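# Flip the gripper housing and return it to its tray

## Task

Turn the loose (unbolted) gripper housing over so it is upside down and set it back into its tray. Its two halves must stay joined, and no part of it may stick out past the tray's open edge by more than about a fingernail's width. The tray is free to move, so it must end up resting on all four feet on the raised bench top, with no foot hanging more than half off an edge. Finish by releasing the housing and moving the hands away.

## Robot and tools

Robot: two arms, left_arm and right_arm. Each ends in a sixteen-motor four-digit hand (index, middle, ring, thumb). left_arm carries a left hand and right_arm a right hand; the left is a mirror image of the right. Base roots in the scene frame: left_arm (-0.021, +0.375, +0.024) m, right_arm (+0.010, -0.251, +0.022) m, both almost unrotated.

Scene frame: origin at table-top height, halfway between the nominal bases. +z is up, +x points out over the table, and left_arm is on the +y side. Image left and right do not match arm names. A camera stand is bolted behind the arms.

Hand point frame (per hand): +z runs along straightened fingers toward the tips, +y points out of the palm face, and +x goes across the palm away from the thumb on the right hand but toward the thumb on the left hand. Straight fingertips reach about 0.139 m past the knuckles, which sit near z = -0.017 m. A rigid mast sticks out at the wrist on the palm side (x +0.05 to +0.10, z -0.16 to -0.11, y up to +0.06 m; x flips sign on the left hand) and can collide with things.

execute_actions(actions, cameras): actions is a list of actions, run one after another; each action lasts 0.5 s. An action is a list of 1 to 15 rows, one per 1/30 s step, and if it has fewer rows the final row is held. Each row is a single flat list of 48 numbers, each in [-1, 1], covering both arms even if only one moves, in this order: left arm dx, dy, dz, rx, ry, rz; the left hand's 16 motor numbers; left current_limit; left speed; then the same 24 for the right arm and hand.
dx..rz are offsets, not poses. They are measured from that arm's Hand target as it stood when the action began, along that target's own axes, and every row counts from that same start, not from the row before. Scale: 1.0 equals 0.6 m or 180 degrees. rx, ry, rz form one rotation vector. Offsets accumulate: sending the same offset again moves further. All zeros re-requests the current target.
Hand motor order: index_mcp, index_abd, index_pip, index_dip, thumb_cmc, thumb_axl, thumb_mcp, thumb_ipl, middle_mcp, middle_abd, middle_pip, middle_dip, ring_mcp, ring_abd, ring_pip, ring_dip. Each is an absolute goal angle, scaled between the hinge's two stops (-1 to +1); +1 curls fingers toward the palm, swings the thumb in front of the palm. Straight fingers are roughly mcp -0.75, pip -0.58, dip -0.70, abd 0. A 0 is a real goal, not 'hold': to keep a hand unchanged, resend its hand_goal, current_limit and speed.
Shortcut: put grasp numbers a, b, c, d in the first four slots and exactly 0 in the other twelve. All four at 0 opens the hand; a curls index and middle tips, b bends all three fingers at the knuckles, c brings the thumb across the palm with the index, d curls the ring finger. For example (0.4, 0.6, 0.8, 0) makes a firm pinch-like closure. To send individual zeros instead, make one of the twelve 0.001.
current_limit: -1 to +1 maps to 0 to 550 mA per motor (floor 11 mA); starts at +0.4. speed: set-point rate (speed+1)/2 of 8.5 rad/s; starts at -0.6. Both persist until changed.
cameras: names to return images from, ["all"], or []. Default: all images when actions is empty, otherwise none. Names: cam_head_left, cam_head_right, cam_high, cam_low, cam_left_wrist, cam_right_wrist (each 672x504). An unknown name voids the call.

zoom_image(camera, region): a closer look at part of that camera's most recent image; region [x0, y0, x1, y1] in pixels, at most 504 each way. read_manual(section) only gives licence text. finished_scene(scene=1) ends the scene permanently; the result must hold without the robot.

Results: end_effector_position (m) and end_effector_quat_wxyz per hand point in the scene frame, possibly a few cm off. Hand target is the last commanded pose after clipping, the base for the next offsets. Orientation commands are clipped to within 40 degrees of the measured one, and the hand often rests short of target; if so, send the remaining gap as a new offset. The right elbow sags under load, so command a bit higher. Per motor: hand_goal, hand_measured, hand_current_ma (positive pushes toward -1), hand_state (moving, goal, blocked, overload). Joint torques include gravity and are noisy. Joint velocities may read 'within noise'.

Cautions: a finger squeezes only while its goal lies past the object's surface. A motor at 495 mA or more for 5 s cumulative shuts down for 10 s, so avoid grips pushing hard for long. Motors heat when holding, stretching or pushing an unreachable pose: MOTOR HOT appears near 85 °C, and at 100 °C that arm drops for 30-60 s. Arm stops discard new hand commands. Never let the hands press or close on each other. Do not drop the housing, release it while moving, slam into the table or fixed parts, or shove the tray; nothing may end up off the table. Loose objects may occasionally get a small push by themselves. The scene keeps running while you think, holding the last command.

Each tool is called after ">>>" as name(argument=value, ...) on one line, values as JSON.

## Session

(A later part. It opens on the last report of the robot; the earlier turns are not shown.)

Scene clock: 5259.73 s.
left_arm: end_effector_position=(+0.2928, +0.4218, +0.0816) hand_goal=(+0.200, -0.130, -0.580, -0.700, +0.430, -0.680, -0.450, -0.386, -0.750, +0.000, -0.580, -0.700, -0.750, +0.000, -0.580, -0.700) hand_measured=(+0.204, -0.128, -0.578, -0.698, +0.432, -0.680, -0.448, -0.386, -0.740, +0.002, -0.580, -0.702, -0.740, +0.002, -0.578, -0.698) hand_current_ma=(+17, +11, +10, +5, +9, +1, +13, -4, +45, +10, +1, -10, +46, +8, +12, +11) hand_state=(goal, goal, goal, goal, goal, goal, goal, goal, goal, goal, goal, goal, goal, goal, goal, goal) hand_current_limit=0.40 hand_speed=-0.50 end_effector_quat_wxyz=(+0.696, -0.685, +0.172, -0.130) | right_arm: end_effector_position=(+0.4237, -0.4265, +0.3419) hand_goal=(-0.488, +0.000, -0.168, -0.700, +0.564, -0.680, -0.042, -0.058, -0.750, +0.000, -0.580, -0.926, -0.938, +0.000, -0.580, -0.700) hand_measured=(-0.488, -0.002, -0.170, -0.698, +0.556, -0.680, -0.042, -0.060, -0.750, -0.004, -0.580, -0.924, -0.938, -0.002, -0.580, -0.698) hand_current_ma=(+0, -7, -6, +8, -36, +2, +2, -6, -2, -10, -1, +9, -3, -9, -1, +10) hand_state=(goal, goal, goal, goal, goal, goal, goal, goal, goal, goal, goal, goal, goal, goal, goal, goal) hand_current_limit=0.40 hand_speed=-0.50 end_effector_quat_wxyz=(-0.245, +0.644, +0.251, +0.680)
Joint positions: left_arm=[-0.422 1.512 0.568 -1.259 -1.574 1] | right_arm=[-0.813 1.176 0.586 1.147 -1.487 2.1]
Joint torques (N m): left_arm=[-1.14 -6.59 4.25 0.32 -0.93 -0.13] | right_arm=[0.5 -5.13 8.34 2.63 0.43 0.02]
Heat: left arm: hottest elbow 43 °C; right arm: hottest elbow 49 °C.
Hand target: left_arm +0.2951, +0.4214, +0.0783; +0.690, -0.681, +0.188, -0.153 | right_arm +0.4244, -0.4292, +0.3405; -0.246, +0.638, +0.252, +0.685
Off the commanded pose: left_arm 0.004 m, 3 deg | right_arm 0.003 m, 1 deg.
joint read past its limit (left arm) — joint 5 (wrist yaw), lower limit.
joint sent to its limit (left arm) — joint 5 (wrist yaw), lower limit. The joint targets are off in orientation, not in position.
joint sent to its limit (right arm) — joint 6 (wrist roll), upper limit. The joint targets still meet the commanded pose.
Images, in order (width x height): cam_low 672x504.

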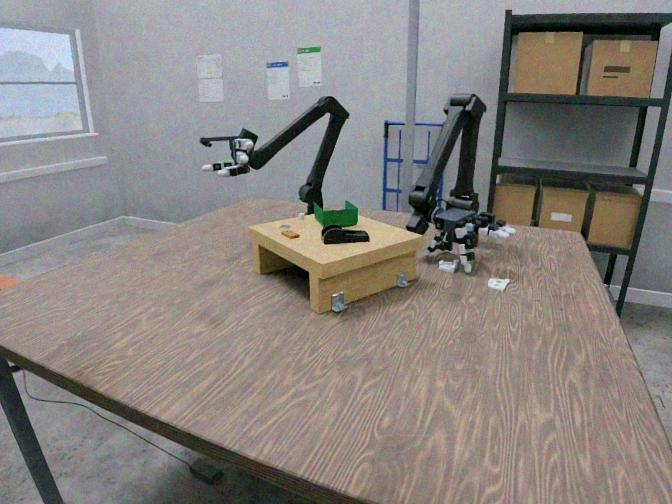

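>>> execute_actions(actions=[[[-0.016,0.022,0,0,0,0,0.25,-0.13,-0.58,-0.70,0.43,-0.68,-0.40,-0.386,-0.75,0.001,-0.58,-0.70,-0.75,0.001,-0.58,-0.70,0.10,-0.8,0,0,0,0,0,0,0,0,0.75,0,0,0,0,0,0,0,0,0,0,0,0,0,0.4,-0.5]],[[0,0,0,0,0,0,0.40,-0.13,-0.58,-0.70,0.43,-0.68,-0.25,-0.386,-0.75,0.001,-0.58,-0.70,-0.75,0.001,-0.58,-0.70,0.0,-0.85,0,0,0,0,0,0,0,0,0.75,0,0,0,0,0,0,0,0,0,0,0,0,0,0.4,-0.5]]], cameras=["cam_low"])

>>> zoom_image(camera="cam_low", region=[410, 220, 500, 290])

Scene clock: 5270.90 s.
left_arm: end_effector_position=(+0.2897, +0.4236, +0.0766) hand_goal=(+0.400, -0.130, -0.580, -0.700, +0.430, -0.680, -0.250, -0.386, -0.750, +0.000, -0.580, -0.700, -0.750, +0.000, -0.580, -0.700) hand_measured=(+0.266, -0.124, -0.596, -0.708, +0.432, -0.680, -0.338, -0.398, -0.740, +0.002, -0.580, -0.702, -0.740, +0.002, -0.578, -0.698) hand_current_ma=(-275, +23, -78, -33, +9, +1, -275, -71, +48, +9, +1, -10, +49, +7, +12, +11) hand_state=(blocked, goal, goal, goal, goal, goal, blocked, goal, goal, goal, goal, goal, goal, goal, goal, goal) hand_current_limit=0.00 hand_speed=-0.85 end_effector_quat_wxyz=(+0.697, -0.684, +0.169, -0.136) | right_arm: end_effector_position=(+0.4237, -0.4265, +0.3419) hand_goal=(-0.488, +0.000, -0.168, -0.700, +0.564, -0.680, -0.042, -0.058, -0.750, +0.000, -0.580, -0.926, -0.938, +0.000, -0.580, -0.700) hand_measured=(-0.488, -0.002, -0.170, -0.698, +0.556, -0.680, -0.042, -0.060, -0.750, -0.004, -0.580, -0.924, -0.938, -0.002, -0.580, -0.698) hand_current_ma=(+0, -7, -6, +8, -36, +2, +2, -6, -2, -10, -1, +9, -3, -9, -1, +10) hand_state=(goal, goal, goal, goal, goal, goal, goal, goal, goal, goal, goal, goal, goal, goal, goal, goal) hand_current_limit=0.40 hand_speed=-0.50 end_effector_quat_wxyz=(-0.245, +0.644, +0.251, +0.680)
Joint positions: left_arm=[-0.422 1.521 0.55 -1.237 -1.58 0.984] | right_arm=[-0.813 1.176 0.586 1.147 -1.487 2.1]
Joint torques (N m): left_arm=[-0.79 -5.3 2.93 0.62 -0.69 -0.21] | right_arm=[1.03 -4.84 8.36 2.71 0.41 0]
Heat: left arm: hottest elbow 42 °C; right arm: hottest elbow 49 °C.
Hand target: left_arm +0.2861, +0.4261, +0.0657; +0.690, -0.681, +0.188, -0.154 | right_arm +0.4244, -0.4292, +0.3405; -0.246, +0.638, +0.252, +0.685
Off the commanded pose: left_arm 0.012 m, 3 deg | right_arm 0.003 m, 1 deg.
joint read past its limit (left arm) — joint 5 (wrist yaw), lower limit.
joint sent to its limit (left arm) — joint 5 (wrist yaw), lower limit. The joint targets are off in orientation, not in position.
joint sent to its limit (right arm) — joint 6 (wrist roll), upper limit. The joint targets still meet the commanded pose.
Images, in order (width x height): cam_low 672x504.

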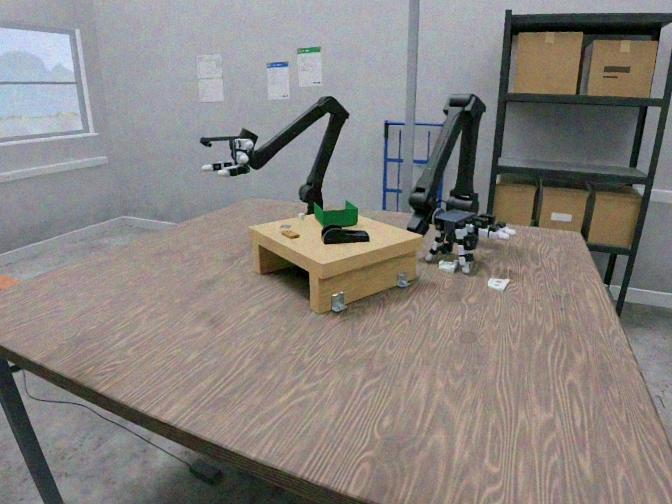

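Scaled by 5.600 from the camera's 672x504 image, which has a finer 960x720 frame.

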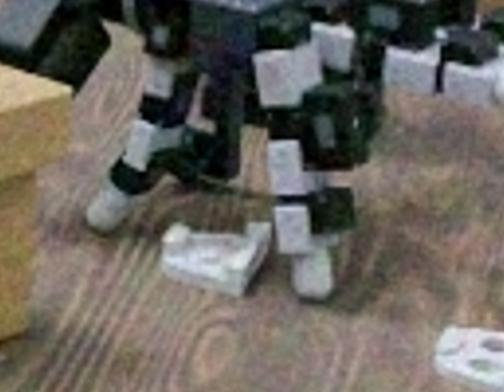

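>>> execute_actions(actions=[[[0,0.02,0,0,0,0,0.22,-0.13,-0.58,-0.70,0.43,-0.68,-0.36,-0.386,-0.75,0.001,-0.58,-0.70,-0.75,0.001,-0.58,-0.70,0.40,-0.8,0,0,0,0,0,0,0,0,0.75,0,0,0,0,0,0,0,0,0,0,0,0,0,0.4,-0.5]]], cameras=["cam_low"])

>>> zoom_image(camera="cam_low", region=[410, 220, 500, 290])

Scene clock: 5309.00 s.
left_arm: end_effector_position=(+0.2895, +0.4237, +0.0756) hand_goal=(+0.220, -0.130, -0.580, -0.700, +0.430, -0.680, -0.360, -0.386, -0.750, +0.000, -0.580, -0.700, -0.750, +0.000, -0.580, -0.700) hand_measured=(+0.246, -0.124, -0.576, -0.698, +0.432, -0.680, -0.348, -0.390, -0.740, +0.002, -0.580, -0.702, -0.740, +0.002, -0.578, -0.698) hand_current_ma=(+127, +23, +20, +10, +9, +1, +72, -26, +48, +9, +1, -10, +49, +7, +12, +11) hand_state=(blocked, goal, goal, goal, goal, goal, goal, goal, goal, goal, goal, goal, goal, goal, goal, goal) hand_current_limit=0.40 hand_speed=-0.80 end_effector_quat_wxyz=(+0.697, -0.684, +0.170, -0.135) | right_arm: end_effector_position=(+0.4237, -0.4265, +0.3419) hand_goal=(-0.488, +0.000, -0.168, -0.700, +0.564, -0.680, -0.042, -0.058, -0.750, +0.000, -0.580, -0.926, -0.938, +0.000, -0.580, -0.700) hand_measured=(-0.488, -0.002, -0.170, -0.698, +0.556, -0.680, -0.042, -0.060, -0.750, -0.004, -0.580, -0.924, -0.938, -0.002, -0.580, -0.698) hand_current_ma=(+0, -7, -6, +8, -36, +2, +2, -6, -2, -10, -1, +9, -3, -9, -1, +10) hand_state=(goal, goal, goal, goal, goal, goal, goal, goal, goal, goal, goal, goal, goal, goal, goal, goal) hand_current_limit=0.40 hand_speed=-0.50 end_effector_quat_wxyz=(-0.245, +0.644, +0.251, +0.680)
Joint positions: left_arm=[-0.422 1.525 0.55 -1.236 -1.58 0.983] | right_arm=[-0.813 1.176 0.586 1.147 -1.487 2.1]
Joint torques (N m): left_arm=[-1.03 -2.84 2.28 1.62 -0.69 -0.29] | right_arm=[0.91 -4.66 8.08 2.63 0.51 -0.02]
Heat: left arm: hottest elbow 38 °C; right arm: hottest elbow 49 °C.
Hand target: left_arm +0.2854, +0.4265, +0.0536; +0.690, -0.681, +0.188, -0.153 | right_arm +0.4244, -0.4292, +0.3405; -0.246, +0.638, +0.252, +0.685
Off the commanded pose: left_arm 0.022 m, 3 deg | right_arm 0.003 m, 1 deg.
joint read past its limit (left arm) — joint 5 (wrist yaw), lower limit.
joint sent to its limit (left arm) — joint 5 (wrist yaw), lower limit. The joint targets are off in position and orientation.
joint sent to its limit (right arm) — joint 6 (wrist roll), upper limit. The joint targets still meet the commanded pose.
Images, in order (width x height): cam_low 672x504.

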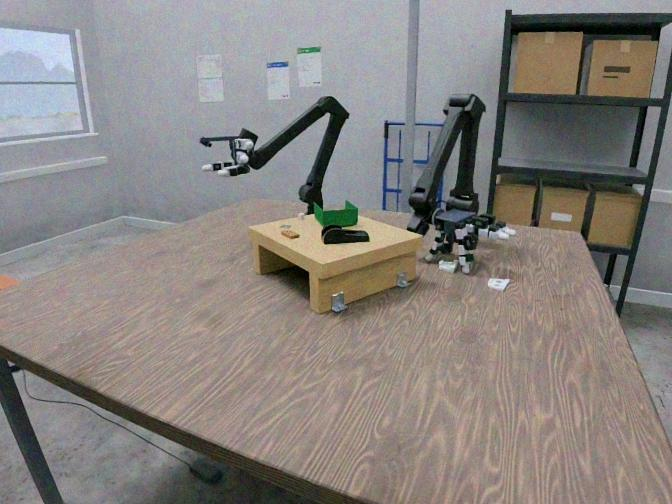

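Scaled by 5.600 from the camera's 672x504 image, which has a finer 960x720 frame.

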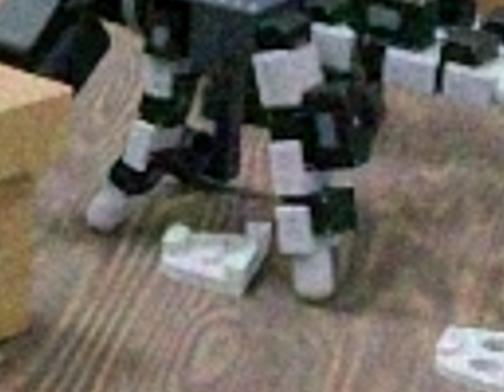

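>>> execute_actions(actions=[[[0,-0.022,0,0,0,0,0.30,-0.13,-0.58,-0.70,0.43,-0.68,-0.25,-0.386,-0.75,0.001,-0.58,-0.70,-0.75,0.001,-0.58,-0.70,0.30,-0.8,0,0,0,0,0,0,0,0,0.75,0,0,0,0,0,0,0,0,0,0,0,0,0,0.4,-0.5]],[[0,0,0,0,0,0,0.42,-0.13,-0.58,-0.70,0.43,-0.68,-0.15,-0.386,-0.75,0.001,-0.58,-0.70,-0.75,0.001,-0.58,-0.70,0.30,-0.8,0,0,0,0,0,0,0,0,0.75,0,0,0,0,0,0,0,0,0,0,0,0,0,0.4,-0.5]]], cameras=["cam_low"])

>>> zoom_image(camera="cam_low", region=[410, 220, 500, 290])

Scene clock: 5320.53 s.
left_arm: end_effector_position=(+0.2896, +0.4237, +0.0760) hand_goal=(+0.420, -0.130, -0.580, -0.700, +0.430, -0.680, -0.150, -0.386, -0.750, +0.000, -0.580, -0.700, -0.750, +0.000, -0.580, -0.700) hand_measured=(+0.270, -0.124, -0.602, -0.710, +0.432, -0.680, -0.334, -0.402, -0.740, +0.002, -0.580, -0.702, -0.740, +0.002, -0.578, -0.698) hand_current_ma=(-358, +27, -106, -45, +9, +1, -358, -107, +48, +9, +1, -10, +49, +7, +12, +11) hand_state=(blocked, goal, blocked, goal, goal, goal, blocked, goal, goal, goal, goal, goal, goal, goal, goal, goal) hand_current_limit=0.30 hand_speed=-0.80 end_effector_quat_wxyz=(+0.697, -0.684, +0.169, -0.136) | right_arm: end_effector_position=(+0.4237, -0.4265, +0.3419) hand_goal=(-0.488, +0.000, -0.168, -0.700, +0.564, -0.680, -0.042, -0.058, -0.750, +0.000, -0.580, -0.926, -0.938, +0.000, -0.580, -0.700) hand_measured=(-0.488, -0.002, -0.170, -0.698, +0.556, -0.680, -0.042, -0.060, -0.750, -0.004, -0.580, -0.924, -0.938, -0.002, -0.580, -0.698) hand_current_ma=(+0, -7, -6, +8, -36, +2, +2, -6, -2, -10, -1, +9, -3, -9, -1, +10) hand_state=(goal, goal, goal, goal, goal, goal, goal, goal, goal, goal, goal, goal, goal, goal, goal, goal) hand_current_limit=0.40 hand_speed=-0.50 end_effector_quat_wxyz=(-0.245, +0.644, +0.251, +0.680)
Joint positions: left_arm=[-0.422 1.523 0.55 -1.236 -1.58 0.983] | right_arm=[-0.813 1.176 0.586 1.147 -1.487 2.1]
Joint torques (N m): left_arm=[-0.91 -5.71 2.97 0.28 -0.71 -0.12] | right_arm=[0.85 -4.48 8.29 2.76 0.47 -0.01]
Heat: left arm: hottest elbow 38 °C; right arm: hottest elbow 49 °C.
Hand target: left_arm +0.2860, +0.4262, +0.0668; +0.690, -0.681, +0.188, -0.153 | right_arm +0.4244, -0.4292, +0.3405; -0.246, +0.638, +0.252, +0.685
Off the commanded pose: left_arm 0.010 m, 3 deg | right_arm 0.003 m, 1 deg.
joint read past its limit (left arm) — joint 5 (wrist yaw), lower limit.
joint sent to its limit (left arm) — joint 5 (wrist yaw), lower limit. The joint targets are off in orientation, not in position.
joint sent to its limit (right arm) — joint 6 (wrist roll), upper limit. The joint targets still meet the commanded pose.
Images, in order (width x height): cam_low 672x504.

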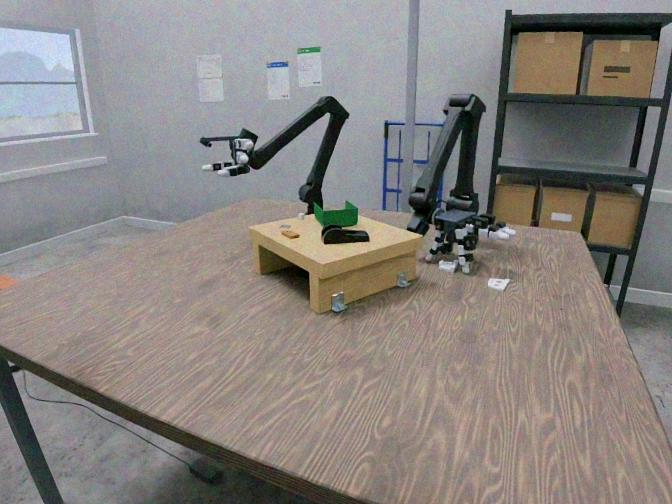

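Scaled by 5.600 from the camera's 672x504 image, which has a finer 960x720 frame.

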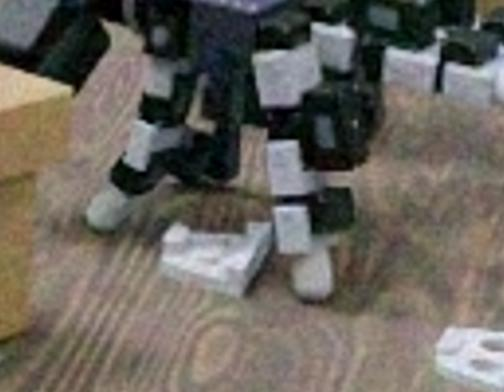

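>>> execute_actions(actions=[[[0,-0.04,0,0,0,0,0.25,-0.13,-0.58,-0.70,0.43,-0.68,-0.35,-0.386,-0.75,0.001,-0.58,-0.70,-0.75,0.001,-0.58,-0.70,0.30,-0.8,0,0,0,0,0,0,0,0,0.75,0,0,0,0,0,0,0,0,0,0,0,0,0,0.4,-0.5]],[[0,0,0,0,0,0,0.42,-0.13,-0.58,-0.70,0.43,-0.68,-0.15,-0.386,-0.75,0.001,-0.58,-0.70,-0.75,0.001,-0.58,-0.70,0.20,-0.8,0,0,0,0,0,0,0,0,0.75,0,0,0,0,0,0,0,0,0,0,0,0,0,0.4,-0.5]]], cameras=["cam_low"])

>>> zoom_image(camera="cam_low", region=[410, 220, 500, 290])

Scene clock: 5331.07 s.
left_arm: end_effector_position=(+0.2871, +0.4248, +0.0867) hand_goal=(+0.420, -0.130, -0.580, -0.700, +0.430, -0.680, -0.150, -0.386, -0.750, +0.000, -0.580, -0.700, -0.750, +0.000, -0.580, -0.700) hand_measured=(+0.420, -0.126, -0.582, -0.702, +0.432, -0.680, -0.152, -0.388, -0.740, +0.002, -0.580, -0.702, -0.740, +0.002, -0.578, -0.698) hand_current_ma=(-2, +17, -8, -11, +9, +1, -12, -9, +48, +9, +1, -10, +50, +7, +12, +11) hand_state=(goal, goal, goal, goal, goal, goal, goal, goal, goal, goal, goal, goal, goal, goal, goal, goal) hand_current_limit=0.20 hand_speed=-0.80 end_effector_quat_wxyz=(+0.696, -0.684, +0.169, -0.136) | right_arm: end_effector_position=(+0.4237, -0.4265, +0.3419) hand_goal=(-0.488, +0.000, -0.168, -0.700, +0.564, -0.680, -0.042, -0.058, -0.750, +0.000, -0.580, -0.926, -0.938, +0.000, -0.580, -0.700) hand_measured=(-0.488, -0.002, -0.170, -0.698, +0.556, -0.680, -0.042, -0.060, -0.750, -0.004, -0.580, -0.924, -0.938, -0.002, -0.580, -0.698) hand_current_ma=(+0, -7, -6, +8, -36, +2, +2, -6, -2, -10, -1, +9, -3, -9, -1, +10) hand_state=(goal, goal, goal, goal, goal, goal, goal, goal, goal, goal, goal, goal, goal, goal, goal, goal) hand_current_limit=0.40 hand_speed=-0.50 end_effector_quat_wxyz=(-0.245, +0.644, +0.251, +0.680)
Joint positions: left_arm=[-0.422 1.482 0.55 -1.275 -1.58 0.983] | right_arm=[-0.813 1.176 0.586 1.147 -1.487 2.1]
Joint torques (N m): left_arm=[-0.85 -8.35 4.59 -0.83 -0.69 0.02] | right_arm=[0.56 -4.89 8.27 2.7 0.46 0]
Heat: left arm: hottest elbow 38 °C; right arm: hottest elbow 49 °C.
Hand target: left_arm +0.2871, +0.4256, +0.0908; +0.690, -0.681, +0.188, -0.154 | right_arm +0.4244, -0.4292, +0.3405; -0.246, +0.638, +0.252, +0.685
Off the commanded pose: left_arm 0.004 m, 3 deg | right_arm 0.003 m, 1 deg.
joint read past its limit (left arm) — joint 5 (wrist yaw), lower limit.
joint sent to its limit (left arm) — joint 5 (wrist yaw), lower limit. The joint targets are off in orientation, not in position.
joint sent to its limit (right arm) — joint 6 (wrist roll), upper limit. The joint targets still meet the commanded pose.
Images, in order (width x height): cam_low 672x504.

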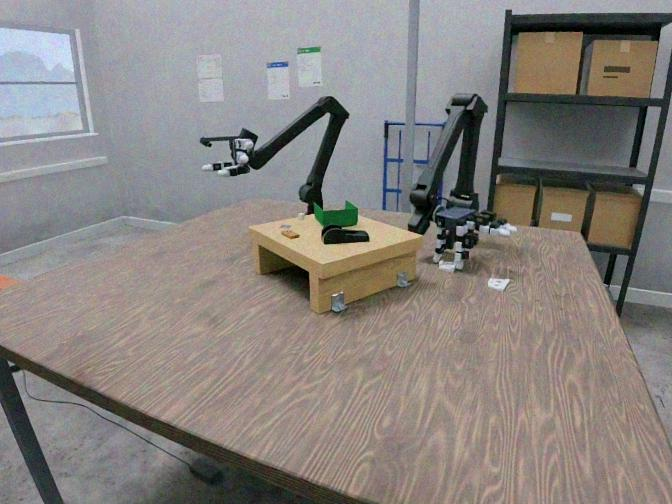

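Scaled by 5.600 from the camera's 672x504 image, which has a finer 960x720 frame.

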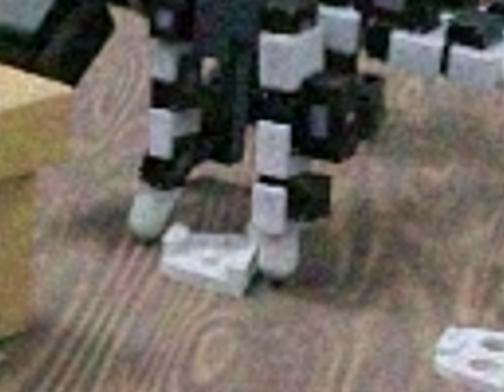

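>>> execute_actions(actions=[[[0,0.013,0,0,0,0,0.42,-0.13,-0.58,-0.70,0.43,-0.68,-0.15,-0.386,-0.75,0.001,-0.58,-0.70,-0.75,0.001,-0.58,-0.70,0.20,-0.8,0,0,0,0,0,0,0,0,0.75,0,0,0,0,0,0,0,0,0,0,0,0,0,0.4,-0.5]],[[0,0,0,0,0,0,0.55,-0.13,-0.58,-0.70,0.43,-0.68,-0.10,-0.386,-0.75,0.001,-0.58,-0.70,-0.75,0.001,-0.58,-0.70,0.20,-0.8,0,0,0,0,0,0,0,0,0.75,0,0,0,0,0,0,0,0,0,0,0,0,0,0.4,-0.5]]], cameras=["cam_low"])

>>> zoom_image(camera="cam_low", region=[410, 220, 500, 290])

Scene clock: 5342.70 s.
left_arm: end_effector_position=(+0.2871, +0.4248, +0.0867) hand_goal=(+0.550, -0.130, -0.580, -0.700, +0.430, -0.680, -0.100, -0.386, -0.750, +0.000, -0.580, -0.700, -0.750, +0.000, -0.580, -0.700) hand_measured=(+0.484, -0.130, -0.598, -0.708, +0.432, -0.680, -0.116, -0.392, -0.740, +0.002, -0.580, -0.702, -0.740, +0.002, -0.578, -0.698) hand_current_ma=(-330, +2, -86, -33, +10, +1, -95, -43, +48, +9, +1, -10, +50, +7, +12, +11) hand_state=(blocked, goal, goal, goal, goal, goal, goal, goal, goal, goal, goal, goal, goal, goal, goal, goal) hand_current_limit=0.20 hand_speed=-0.80 end_effector_quat_wxyz=(+0.696, -0.684, +0.169, -0.136) | right_arm: end_effector_position=(+0.4237, -0.4265, +0.3419) hand_goal=(-0.488, +0.000, -0.168, -0.700, +0.564, -0.680, -0.042, -0.058, -0.750, +0.000, -0.580, -0.926, -0.938, +0.000, -0.580, -0.700) hand_measured=(-0.488, -0.002, -0.170, -0.698, +0.556, -0.680, -0.042, -0.060, -0.750, -0.004, -0.580, -0.924, -0.938, -0.002, -0.580, -0.698) hand_current_ma=(+0, -7, -6, +8, -36, +2, +2, -6, -2, -10, -1, +9, -3, -9, -1, +10) hand_state=(goal, goal, goal, goal, goal, goal, goal, goal, goal, goal, goal, goal, goal, goal, goal, goal) hand_current_limit=0.40 hand_speed=-0.50 end_effector_quat_wxyz=(-0.245, +0.644, +0.251, +0.680)
Joint positions: left_arm=[-0.422 1.482 0.55 -1.275 -1.58 0.983] | right_arm=[-0.813 1.176 0.586 1.147 -1.487 2.1]
Joint torques (N m): left_arm=[-0.67 -6.3 4.18 0.08 -0.67 -0.11] | right_arm=[0.79 -4.66 8.32 2.51 0.48 0.04]
Heat: left arm: hottest elbow 37 °C; right arm: hottest elbow 49 °C.
Hand target: left_arm +0.2868, +0.4258, +0.0830; +0.690, -0.681, +0.188, -0.154 | right_arm +0.4244, -0.4292, +0.3405; -0.246, +0.638, +0.252, +0.685
Off the commanded pose: left_arm 0.004 m, 3 deg | right_arm 0.003 m, 1 deg.
joint read past its limit (left arm) — joint 5 (wrist yaw), lower limit.
joint sent to its limit (left arm) — joint 5 (wrist yaw), lower limit. The joint targets are off in orientation, not in position.
joint sent to its limit (right arm) — joint 6 (wrist roll), upper limit. The joint targets still meet the commanded pose.
Images, in order (width x height): cam_low 672x504.

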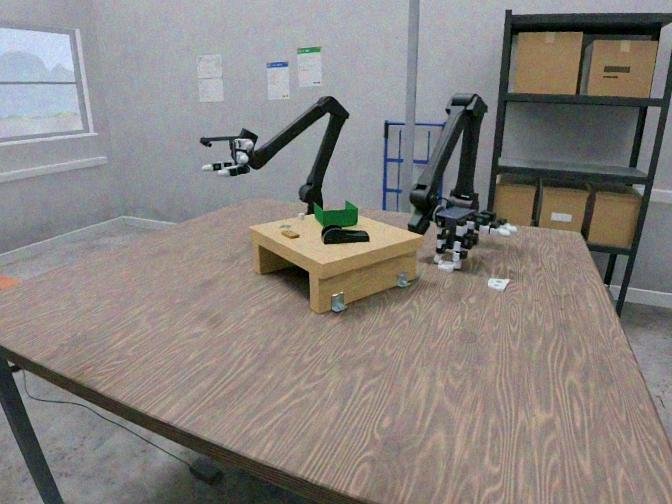

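Scaled by 5.600 from the camera's 672x504 image, which has a finer 960x720 frame.

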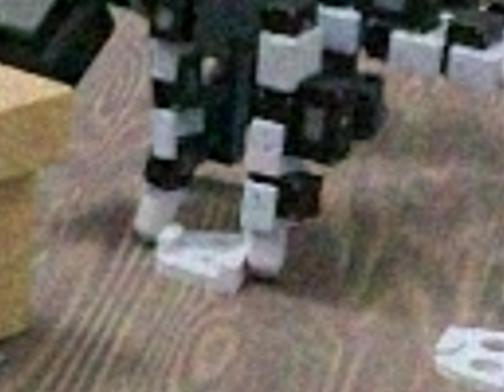

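>>> execute_actions(actions=[[[0,0.015,0,0,0,0,0.50,-0.13,-0.58,-0.70,0.43,-0.68,-0.12,-0.386,-0.75,0.001,-0.58,-0.70,-0.75,0.001,-0.58,-0.70,0.10,-0.8,0,0,0,0,0,0,0,0,0.75,0,0,0,0,0,0,0,0,0,0,0,0,0,0.4,-0.5]],[[0,0.005,0,0,0,0,0.60,-0.13,-0.58,-0.70,0.43,-0.68,-0.05,-0.386,-0.75,0.001,-0.58,-0.70,-0.75,0.001,-0.58,-0.70,0.20,-0.85,0,0,0,0,0,0,0,0,0.75,0,0,0,0,0,0,0,0,0,0,0,0,0,0.4,-0.5]],[[0,0,0,0,0,0,0.66,-0.13,-0.58,-0.70,0.43,-0.68,-0.03,-0.386,-0.75,0.001,-0.58,-0.70,-0.75,0.001,-0.58,-0.70,0.30,-0.85,0,0,0,0,0,0,0,0,0.75,0,0,0,0,0,0,0,0,0,0,0,0,0,0.4,-0.5]]], cameras=["cam_low","cam_head_right"])

>>> zoom_image(camera="cam_low", region=[410, 220, 500, 290])

>>> zoom_image(camera="cam_head_right", region=[140, 280, 260, 380])

Scene clock: 5353.43 s.
left_arm: end_effector_position=(+0.2906, +0.4231, +0.0821) hand_goal=(+0.660, -0.130, -0.580, -0.700, +0.430, -0.680, -0.030, -0.386, -0.750, +0.000, -0.580, -0.700, -0.750, +0.000, -0.580, -0.700) hand_measured=(+0.496, -0.130, -0.600, -0.708, +0.458, -0.680, -0.114, -0.406, -0.740, +0.002, -0.580, -0.702, -0.740, +0.002, -0.578, -0.698) hand_current_ma=(-357, -2, -93, -36, +140, +1, -357, -126, +48, +9, +1, -10, +50, +7, +12, +11) hand_state=(blocked, goal, goal, goal, blocked, goal, blocked, goal, goal, goal, goal, goal, goal, goal, goal, goal) hand_current_limit=0.30 hand_speed=-0.85 end_effector_quat_wxyz=(+0.694, -0.687, +0.157, -0.148) | right_arm: end_effector_position=(+0.4237, -0.4265, +0.3419) hand_goal=(-0.488, +0.000, -0.168, -0.700, +0.564, -0.680, -0.042, -0.058, -0.750, +0.000, -0.580, -0.926, -0.938, +0.000, -0.580, -0.700) hand_measured=(-0.488, -0.002, -0.170, -0.698, +0.556, -0.680, -0.042, -0.060, -0.750, -0.004, -0.580, -0.924, -0.938, -0.002, -0.580, -0.698) hand_current_ma=(+0, -7, -6, +8, -36, +2, +2, -6, -2, -10, -1, +9, -3, -9, -1, +10) hand_state=(goal, goal, goal, goal, goal, goal, goal, goal, goal, goal, goal, goal, goal, goal, goal, goal) hand_current_limit=0.40 hand_speed=-0.50 end_effector_quat_wxyz=(-0.245, +0.644, +0.251, +0.680)
Joint positions: left_arm=[-0.422 1.504 0.55 -1.263 -1.58 0.94] | right_arm=[-0.813 1.176 0.586 1.147 -1.487 2.1]
Joint torques (N m): left_arm=[-0.97 -4.89 3.44 0.32 -0.67 -0.09] | right_arm=[0.67 -4.66 8.31 2.76 0.43 0.02]
Heat: left arm: hottest elbow 37 °C; right arm: hottest elbow 49 °C.
Hand target: left_arm +0.2862, +0.4261, +0.0710; +0.690, -0.681, +0.188, -0.154 | right_arm +0.4244, -0.4292, +0.3405; -0.246, +0.638, +0.252, +0.685
Off the commanded pose: left_arm 0.012 m, 4 deg | right_arm 0.003 m, 1 deg.
joint read past its limit (left arm) — joint 5 (wrist yaw), lower limit.
joint sent to its limit (left arm) — joint 5 (wrist yaw), lower limit. The joint targets are off in orientation, not in position.
joint sent to its limit (right arm) — joint 6 (wrist roll), upper limit. The joint targets still meet the commanded pose.
Images, in order (width x height): cam_head_right 672x504, cam_low 672x504.

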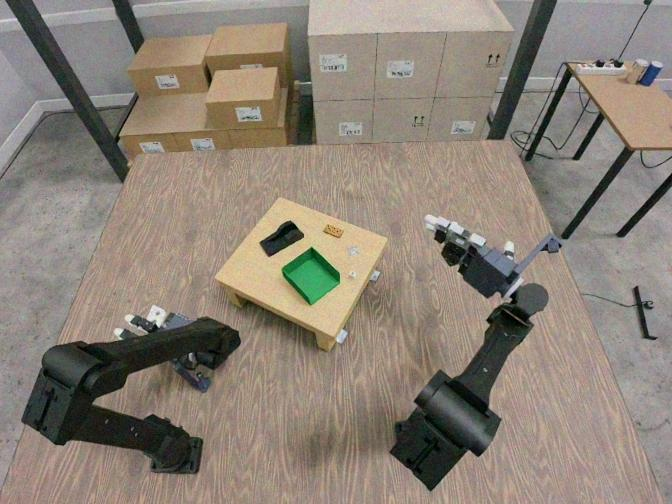

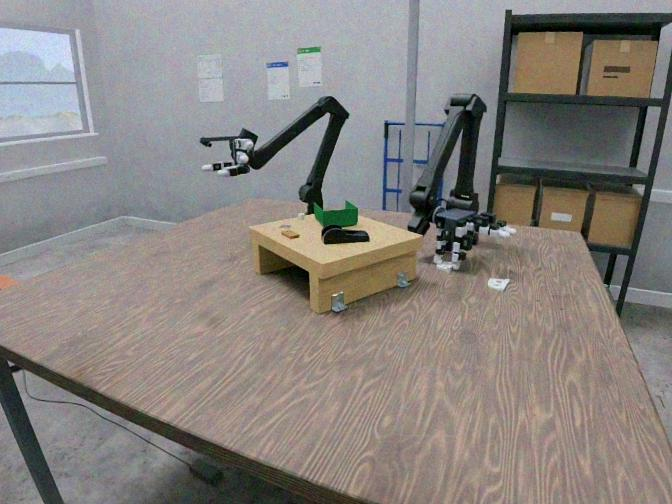

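Scaled by 5.600 from the camera's 672x504 image, which has a finer 960x720 frame.

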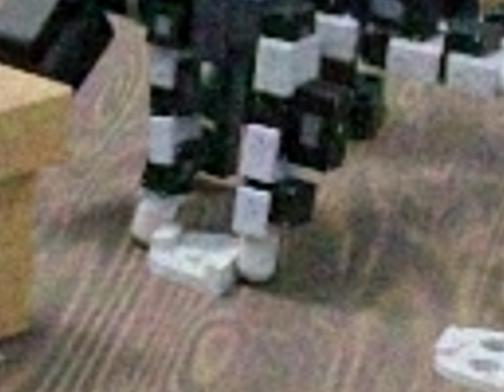

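Scaled by 4.200 from the camera's 672x504 image, which has a finer 960x720 frame.

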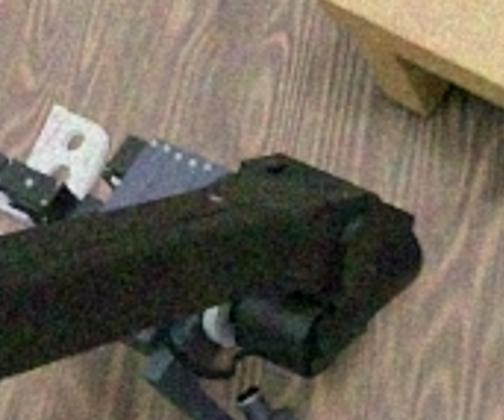

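>>> execute_actions(actions=[[[0,0,0,0,0,0,0.72,-0.13,-0.58,-0.70,0.43,-0.68,-0.02,-0.386,-0.75,0.001,-0.58,-0.70,-0.75,0.001,-0.58,-0.70,0.4,-0.85,0,0,0,0,0,0,0,0,0.75,0,0,0,0,0,0,0,0,0,0,0,0,0,0.4,-0.5]],[[0,-0.015,0,0,0,0,0.72,-0.13,-0.58,-0.70,0.43,-0.68,-0.02,-0.386,-0.75,0.001,-0.58,-0.70,-0.75,0.001,-0.58,-0.70,0.4,-0.85,0,0,0,0,0,0,0,0,0.75,0,0,0,0,0,0,0,0,0,0,0,0,0,0.4,-0.5]]], cameras=["cam_head_left","cam_low"])

Scene clock: 5391.70 s.
left_arm: end_effector_position=(+0.2903, +0.4233, +0.0821) hand_goal=(+0.720, -0.130, -0.580, -0.700, +0.430, -0.680, -0.020, -0.386, -0.750, +0.000, -0.580, -0.700, -0.750, +0.000, -0.580, -0.700) hand_measured=(+0.498, -0.132, -0.602, -0.708, +0.460, -0.680, -0.112, -0.408, -0.740, +0.002, -0.580, -0.702, -0.740, +0.002, -0.578, -0.698) hand_current_ma=(-385, -7, -103, -40, +142, +1, -385, -134, +48, +9, +1, -10, +50, +7, +12, +11) hand_state=(blocked, goal, blocked, goal, blocked, goal, blocked, blocked, goal, goal, goal, goal, goal, goal, goal, goal) hand_current_limit=0.40 hand_speed=-0.85 end_effector_quat_wxyz=(+0.694, -0.687, +0.158, -0.147) | right_arm: end_effector_position=(+0.4237, -0.4265, +0.3419) hand_goal=(-0.488, +0.000, -0.168, -0.700, +0.564, -0.680, -0.042, -0.058, -0.750, +0.000, -0.580, -0.926, -0.938, +0.000, -0.580, -0.700) hand_measured=(-0.488, -0.002, -0.170, -0.698, +0.556, -0.680, -0.042, -0.060, -0.750, -0.004, -0.580, -0.924, -0.938, -0.002, -0.580, -0.698) hand_current_ma=(+0, -7, -6, +8, -36, +2, +2, -6, -2, -10, -1, +9, -3, -9, -1, +10) hand_state=(goal, goal, goal, goal, goal, goal, goal, goal, goal, goal, goal, goal, goal, goal, goal, goal) hand_current_limit=0.40 hand_speed=-0.50 end_effector_quat_wxyz=(-0.245, +0.644, +0.251, +0.680)
Joint positions: left_arm=[-0.422 1.504 0.55 -1.266 -1.58 0.938] | right_arm=[-0.813 1.176 0.586 1.147 -1.487 2.1]
Joint torques (N m): left_arm=[-0.97 -6.89 4.07 -0.65 -0.69 -0.01] | right_arm=[0.56 -4.54 8.25 2.58 0.51 0.03]
Heat: left arm: hottest elbow 37 °C; right arm: hottest elbow 49 °C.
Hand target: left_arm +0.2866, +0.4259, +0.0799; +0.690, -0.681, +0.188, -0.153 | right_arm +0.4244, -0.4292, +0.3405; -0.246, +0.638, +0.252, +0.685
Off the commanded pose: left_arm 0.005 m, 4 deg | right_arm 0.003 m, 1 deg.
joint read past its limit (left arm) — joint 5 (wrist yaw), lower limit.
joint sent to its limit (left arm) — joint 5 (wrist yaw), lower limit. The joint targets are off in orientation, not in position.
joint sent to its limit (right arm) — joint 6 (wrist roll), upper limit. The joint targets still meet the commanded pose.
Images, in order (width x height): cam_head_left 672x504, cam_low 672x504.

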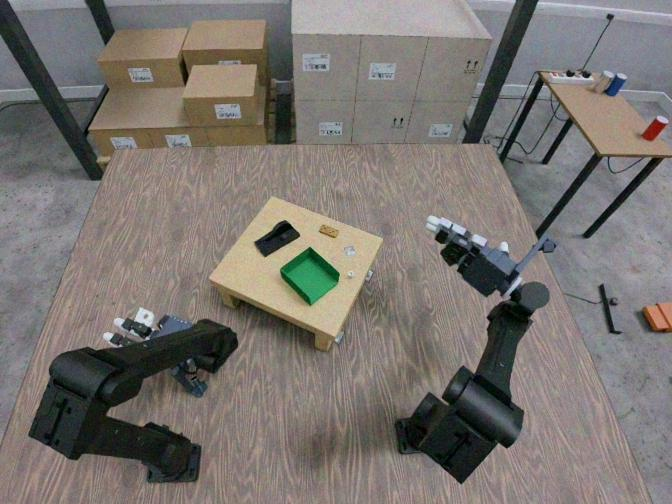

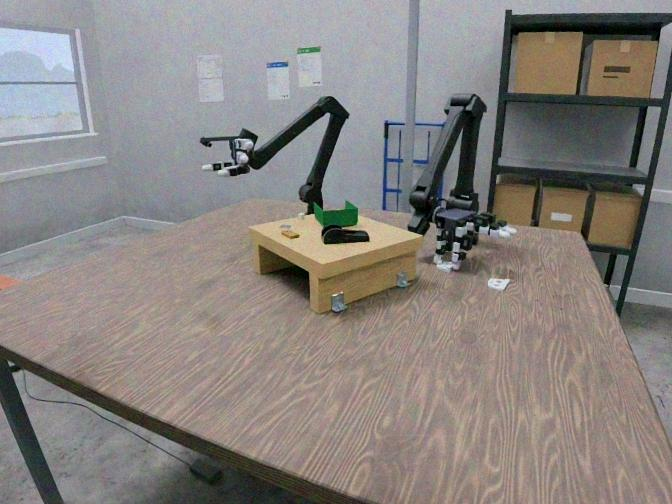

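>>> execute_actions(actions=[[[0,-0.025,0,0,0,0,0.72,-0.13,-0.58,-0.70,0.43,-0.68,-0.02,-0.386,-0.75,0.001,-0.58,-0.70,-0.75,0.001,-0.58,-0.70,0.4,-0.85,0,0,0,0,0,0,0,0,0.75,0,0,0,0,0,0,0,0,0,0,0,0,0,0.4,-0.5]],[[0,-0.025,0,0,0,0,0.72,-0.13,-0.58,-0.70,0.43,-0.68,-0.02,-0.386,-0.75,0.001,-0.58,-0.70,-0.75,0.001,-0.58,-0.70,0.4,-0.85,0,0,0,0,0,0,0,0,0.75,0,0,0,0,0,0,0,0,0,0,0,0,0,0.4,-0.5]]], cameras=["cam_head_left","cam_low"])

>>> zoom_image(camera="cam_low", region=[400, 190, 540, 300])

Scene clock: 5402.70 s.
left_arm: end_effector_position=(+0.2800, +0.4280, +0.1014) hand_goal=(+0.720, -0.130, -0.580, -0.700, +0.430, -0.680, -0.020, -0.386, -0.750, +0.000, -0.580, -0.700, -0.750, +0.000, -0.580, -0.700) hand_measured=(+0.498, -0.134, -0.612, -0.712, +0.448, -0.680, -0.104, -0.408, -0.740, +0.002, -0.580, -0.702, -0.740, +0.002, -0.578, -0.698) hand_current_ma=(-385, -12, -151, -60, +82, +1, -385, -134, +48, +9, +1, -10, +50, +7, +12, +11) hand_state=(blocked, goal, blocked, goal, goal, goal, blocked, blocked, goal, goal, goal, goal, goal, goal, goal, goal) hand_current_limit=0.40 hand_speed=-0.85 end_effector_quat_wxyz=(+0.697, -0.683, +0.173, -0.132) | right_arm: end_effector_position=(+0.4237, -0.4265, +0.3419) hand_goal=(-0.488, +0.000, -0.168, -0.700, +0.564, -0.680, -0.042, -0.058, -0.750, +0.000, -0.580, -0.926, -0.938, +0.000, -0.580, -0.700) hand_measured=(-0.488, -0.002, -0.170, -0.698, +0.556, -0.680, -0.042, -0.060, -0.750, -0.004, -0.580, -0.924, -0.938, -0.002, -0.580, -0.698) hand_current_ma=(+0, -7, -6, +8, -36, +2, +2, -6, -2, -10, -1, +9, -3, -9, -1, +10) hand_state=(goal, goal, goal, goal, goal, goal, goal, goal, goal, goal, goal, goal, goal, goal, goal, goal) hand_current_limit=0.40 hand_speed=-0.50 end_effector_quat_wxyz=(-0.245, +0.644, +0.251, +0.680)
Joint positions: left_arm=[-0.422 1.432 0.55 -1.369 -1.58 0.952] | right_arm=[-0.813 1.176 0.586 1.147 -1.487 2.1]
Joint torques (N m): left_arm=[-1.03 -7.82 6.45 -0.84 -0.65 0.07] | right_arm=[0.44 -5.3 8.32 2.55 0.43 0.04]
Heat: left arm: hottest elbow 37 °C; right arm: hottest elbow 49 °C.
Hand target: left_arm +0.2880, +0.4251, +0.1100; +0.690, -0.681, +0.188, -0.154 | right_arm +0.4244, -0.4292, +0.3405; -0.246, +0.638, +0.252, +0.685
Off the commanded pose: left_arm 0.012 m, 3 deg | right_arm 0.003 m, 1 deg.
joint read past its limit (left arm) — joint 5 (wrist yaw), lower limit.
joint sent to its limit (left arm) — joint 5 (wrist yaw), lower limit. The joint targets are off in orientation, not in position.
joint sent to its limit (right arm) — joint 6 (wrist roll), upper limit. The joint targets still meet the commanded pose.
Images, in order (width x height): cam_head_left 672x504, cam_low 672x504.

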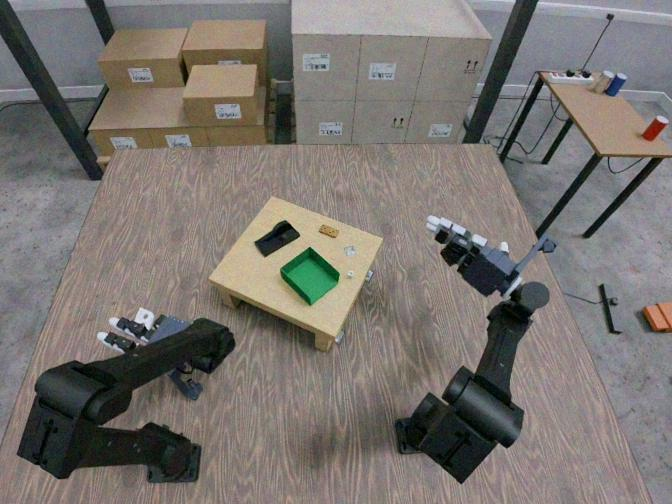

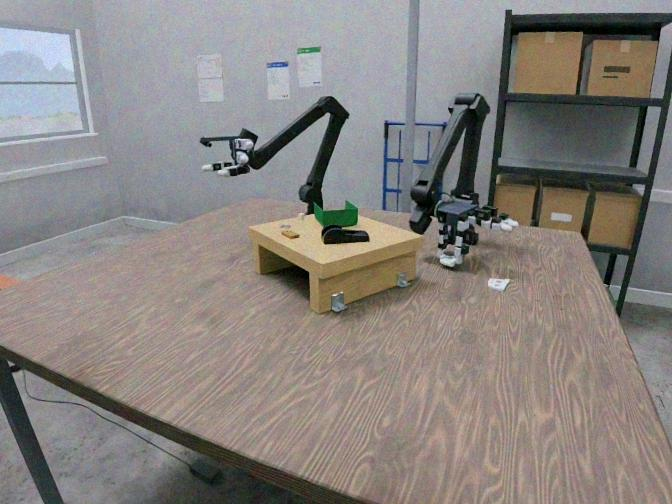

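Scaled by 3.600 from the camera's 672x504 image, which has a finer 960x720 frame.

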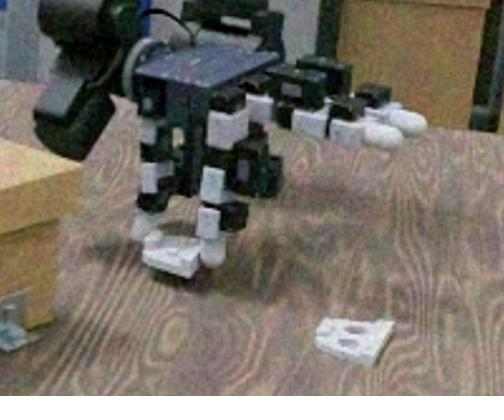

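>>> execute_actions(actions=[[[0,-0.04,0,0,0,0,0.72,-0.13,-0.58,-0.70,0.43,-0.68,-0.02,-0.386,-0.75,0.001,-0.58,-0.70,-0.75,0.001,-0.58,-0.70,0.4,-0.85,0,0,0,0,0,0,0,0,0.75,0,0,0,0,0,0,0,0,0,0,0,0,0,0.4,-0.5]],[[0,-0.04,0,0,0,0,0.72,-0.13,-0.58,-0.70,0.43,-0.68,-0.02,-0.386,-0.75,0.001,-0.58,-0.70,-0.75,0.001,-0.58,-0.70,0.4,-0.85,0,0,0,0,0,0,0,0,0.75,0,0,0,0,0,0,0,0,0,0,0,0,0,0.4,-0.5]],[[0,-0.04,0,0,0,0,0.72,-0.13,-0.58,-0.70,0.43,-0.68,-0.02,-0.386,-0.75,0.001,-0.58,-0.70,-0.75,0.001,-0.58,-0.70,0.4,-0.85,0,0,0,0,0,0,0,0,0.75,0,0,0,0,0,0,0,0,0,0,0,0,0,0.4,-0.5]],[[0,-0.04,0,0,0,0,0.72,-0.13,-0.58,-0.70,0.43,-0.68,-0.02,-0.386,-0.75,0.001,-0.58,-0.70,-0.75,0.001,-0.58,-0.70,0.4,-0.85,0,0,0,0,0,0,0,0,0.75,0,0,0,0,0,0,0,0,0,0,0,0,0,0.4,-0.5]]])

Scene clock: 5422.80 s.
left_arm: end_effector_position=(+0.2845, +0.4260, +0.1920) hand_goal=(+0.720, -0.130, -0.580, -0.700, +0.430, -0.680, -0.020, -0.386, -0.750, +0.000, -0.580, -0.700, -0.750, +0.000, -0.580, -0.700) hand_measured=(+0.498, -0.134, -0.612, -0.712, +0.446, -0.680, -0.104, -0.408, -0.740, +0.002, -0.580, -0.702, -0.740, +0.002, -0.578, -0.698) hand_current_ma=(-385, -13, -151, -60, +81, +1, -385, -134, +48, +9, +1, -10, +50, +7, +12, +11) hand_state=(blocked, goal, blocked, goal, goal, goal, blocked, blocked, goal, goal, goal, goal, goal, goal, goal, goal) hand_current_limit=0.40 hand_speed=-0.85 end_effector_quat_wxyz=(+0.697, -0.683, +0.174, -0.131) | right_arm: end_effector_position=(+0.4237, -0.4265, +0.3419) hand_goal=(-0.488, +0.000, -0.168, -0.700, +0.564, -0.680, -0.042, -0.058, -0.750, +0.000, -0.580, -0.926, -0.938, +0.000, -0.580, -0.700) hand_measured=(-0.488, -0.002, -0.170, -0.698, +0.556, -0.680, -0.042, -0.060, -0.750, -0.004, -0.580, -0.924, -0.938, -0.002, -0.580, -0.698) hand_current_ma=(+0, -7, -6, +8, -36, +2, +2, -6, -2, -10, -1, +9, -3, -9, -1, +10) hand_state=(goal, goal, goal, goal, goal, goal, goal, goal, goal, goal, goal, goal, goal, goal, goal, goal) hand_current_limit=0.40 hand_speed=-0.50 end_effector_quat_wxyz=(-0.245, +0.644, +0.251, +0.680)
Joint positions: left_arm=[-0.422 1.215 0.676 -1.657 -1.58 1.009] | right_arm=[-0.813 1.176 0.586 1.147 -1.487 2.1]
Joint torques (N m): left_arm=[-1.49 -6.83 9.2 -0.79 -0.67 0.14] | right_arm=[0.97 -4.95 8.18 2.66 0.43 -0.02]
Heat: left arm: hottest elbow 38 °C; right arm: hottest elbow 49 °C.
Hand target: left_arm +0.2923, +0.4228, +0.2058; +0.690, -0.681, +0.188, -0.154 | right_arm +0.4244, -0.4292, +0.3405; -0.246, +0.638, +0.252, +0.685
Off the commanded pose: left_arm 0.016 m, 3 deg | right_arm 0.003 m, 1 deg.
joint read past its limit (left arm) — joint 5 (wrist yaw), lower limit.
joint sent to its limit (left arm) — joint 4 (wrist pitch), lower limit; joint 5 (wrist yaw), lower limit. The joint targets are off in orientation, not in position.
joint sent to its limit (right arm) — joint 6 (wrist roll), upper limit. The joint targets still meet the commanded pose.

>>> execute_actions(actions=[[[0.03,-0.04,0,0,0,0,0.72,-0.13,-0.58,-0.70,0.43,-0.68,-0.02,-0.386,-0.75,0.001,-0.58,-0.70,-0.75,0.001,-0.58,-0.70,0.4,-0.85,0,0,0,0,0,0,0,0,0.75,0,0,0,0,0,0,0,0,0,0,0,0,0,0.4,-0.5]],[[0.03,-0.04,0,0,0,0,0.72,-0.13,-0.58,-0.70,0.43,-0.68,-0.02,-0.386,-0.75,0.001,-0.58,-0.70,-0.75,0.001,-0.58,-0.70,0.4,-0.85,0,0,0,0,0,0,0,0,0.75,0,0,0,0,0,0,0,0,0,0,0,0,0,0.4,-0.5]],[[0.03,-0.04,0,0,0,0,0.72,-0.13,-0.58,-0.70,0.43,-0.68,-0.02,-0.386,-0.75,0.001,-0.58,-0.70,-0.75,0.001,-0.58,-0.70,0.4,-0.85,0,0,0,0,0,0,0,0,0.75,0,0,0,0,0,0,0,0,0,0,0,0,0,0.4,-0.5]],[[0.03,-0.04,0,0,0,0,0.72,-0.13,-0.58,-0.70,0.43,-0.68,-0.02,-0.386,-0.75,0.001,-0.58,-0.70,-0.75,0.001,-0.58,-0.70,0.4,-0.85,0,0,0,0,0,0,0,0,0.75,0,0,0,0,0,0,0,0,0,0,0,0,0,0.4,-0.5]],[[0.03,-0.04,0,0,0,0,0.72,-0.13,-0.58,-0.70,0.43,-0.68,-0.02,-0.386,-0.75,0.001,-0.58,-0.70,-0.75,0.001,-0.58,-0.70,0.4,-0.85,0,0,0,0,0,0,0,0,0.75,0,0,0,0,0,0,0,0,0,0,0,0,0,0.4,-0.5]]], cameras=["cam_head_left","cam_low"])

>>> zoom_image(camera="cam_low", region=[400, 130, 540, 240])

Scene clock: 5441.80 s.
left_arm: end_effector_position=(+0.3680, +0.3833, +0.3100) hand_goal=(+0.720, -0.130, -0.580, -0.700, +0.430, -0.680, -0.020, -0.386, -0.750, +0.000, -0.580, -0.700, -0.750, +0.000, -0.580, -0.700) hand_measured=(+0.498, -0.134, -0.612, -0.712, +0.446, -0.680, -0.104, -0.408, -0.740, +0.002, -0.580, -0.702, -0.740, +0.002, -0.578, -0.698) hand_current_ma=(-385, -14, -152, -60, +80, +1, -385, -134, +48, +9, +1, -10, +50, +7, +12, +11) hand_state=(blocked, goal, blocked, goal, goal, goal, blocked, blocked, goal, goal, goal, goal, goal, goal, goal, goal) hand_current_limit=0.40 hand_speed=-0.85 end_effector_quat_wxyz=(+0.696, -0.683, +0.172, -0.139) | right_arm: end_effector_position=(+0.4237, -0.4265, +0.3419) hand_goal=(-0.488, +0.000, -0.168, -0.700, +0.564, -0.680, -0.042, -0.058, -0.750, +0.000, -0.580, -0.926, -0.938, +0.000, -0.580, -0.700) hand_measured=(-0.488, -0.002, -0.170, -0.698, +0.556, -0.680, -0.042, -0.060, -0.750, -0.004, -0.580, -0.924, -0.938, -0.002, -0.580, -0.698) hand_current_ma=(+0, -7, -6, +8, -36, +2, +2, -6, -2, -10, -1, +9, -3, -9, -1, +10) hand_state=(goal, goal, goal, goal, goal, goal, goal, goal, goal, goal, goal, goal, goal, goal, goal, goal) hand_current_limit=0.40 hand_speed=-0.50 end_effector_quat_wxyz=(-0.245, +0.644, +0.251, +0.680)
Joint positions: left_arm=[-0.434 1.268 1.083 -1.662 -1.578 1.343] | right_arm=[-0.813 1.176 0.586 1.147 -1.487 2.1]
Joint torques (N m): left_arm=[-1.38 -7.53 11.04 -0.16 -0.94 0.15] | right_arm=[0.91 -4.66 8.25 2.61 0.45 0.03]
Heat: left arm: hottest elbow 40 °C; right arm: hottest elbow 49 °C.
Hand target: left_arm +0.3769, +0.3777, +0.3211; +0.690, -0.681, +0.188, -0.154 | right_arm +0.4244, -0.4292, +0.3405; -0.246, +0.638, +0.252, +0.685
Off the commanded pose: left_arm 0.015 m, 3 deg | right_arm 0.003 m, 1 deg.
joint read past its limit (left arm) — joint 5 (wrist yaw), lower limit.
joint sent to its limit (left arm) — joint 4 (wrist pitch), lower limit; joint 5 (wrist yaw), lower limit. The joint targets still meet the commanded pose.
joint sent to its limit (right arm) — joint 6 (wrist roll), upper limit. The joint targets still meet the commanded pose.
Images, in order (width x height): cam_head_left 672x504, cam_low 672x504.

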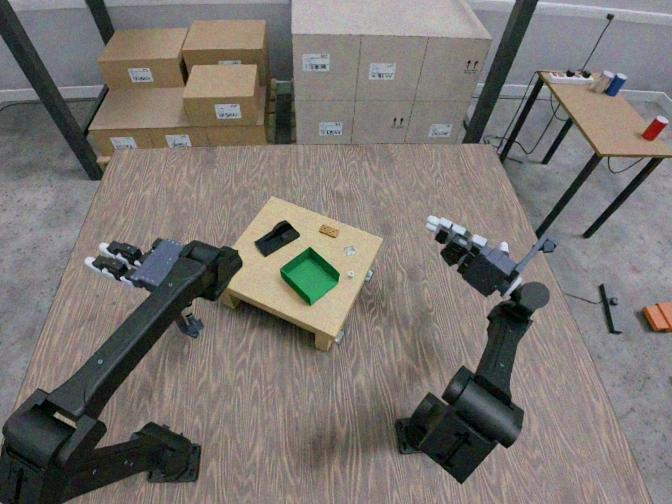

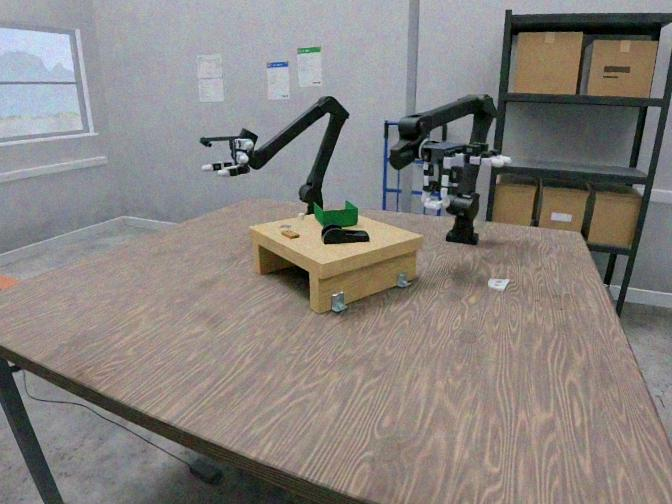

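Scaled by 3.600 from the camera's 672x504 image, which has a finer 960x720 frame.

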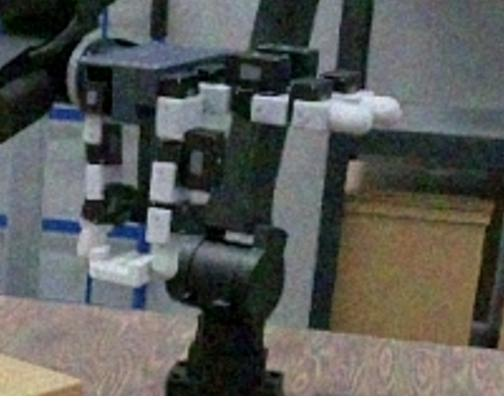

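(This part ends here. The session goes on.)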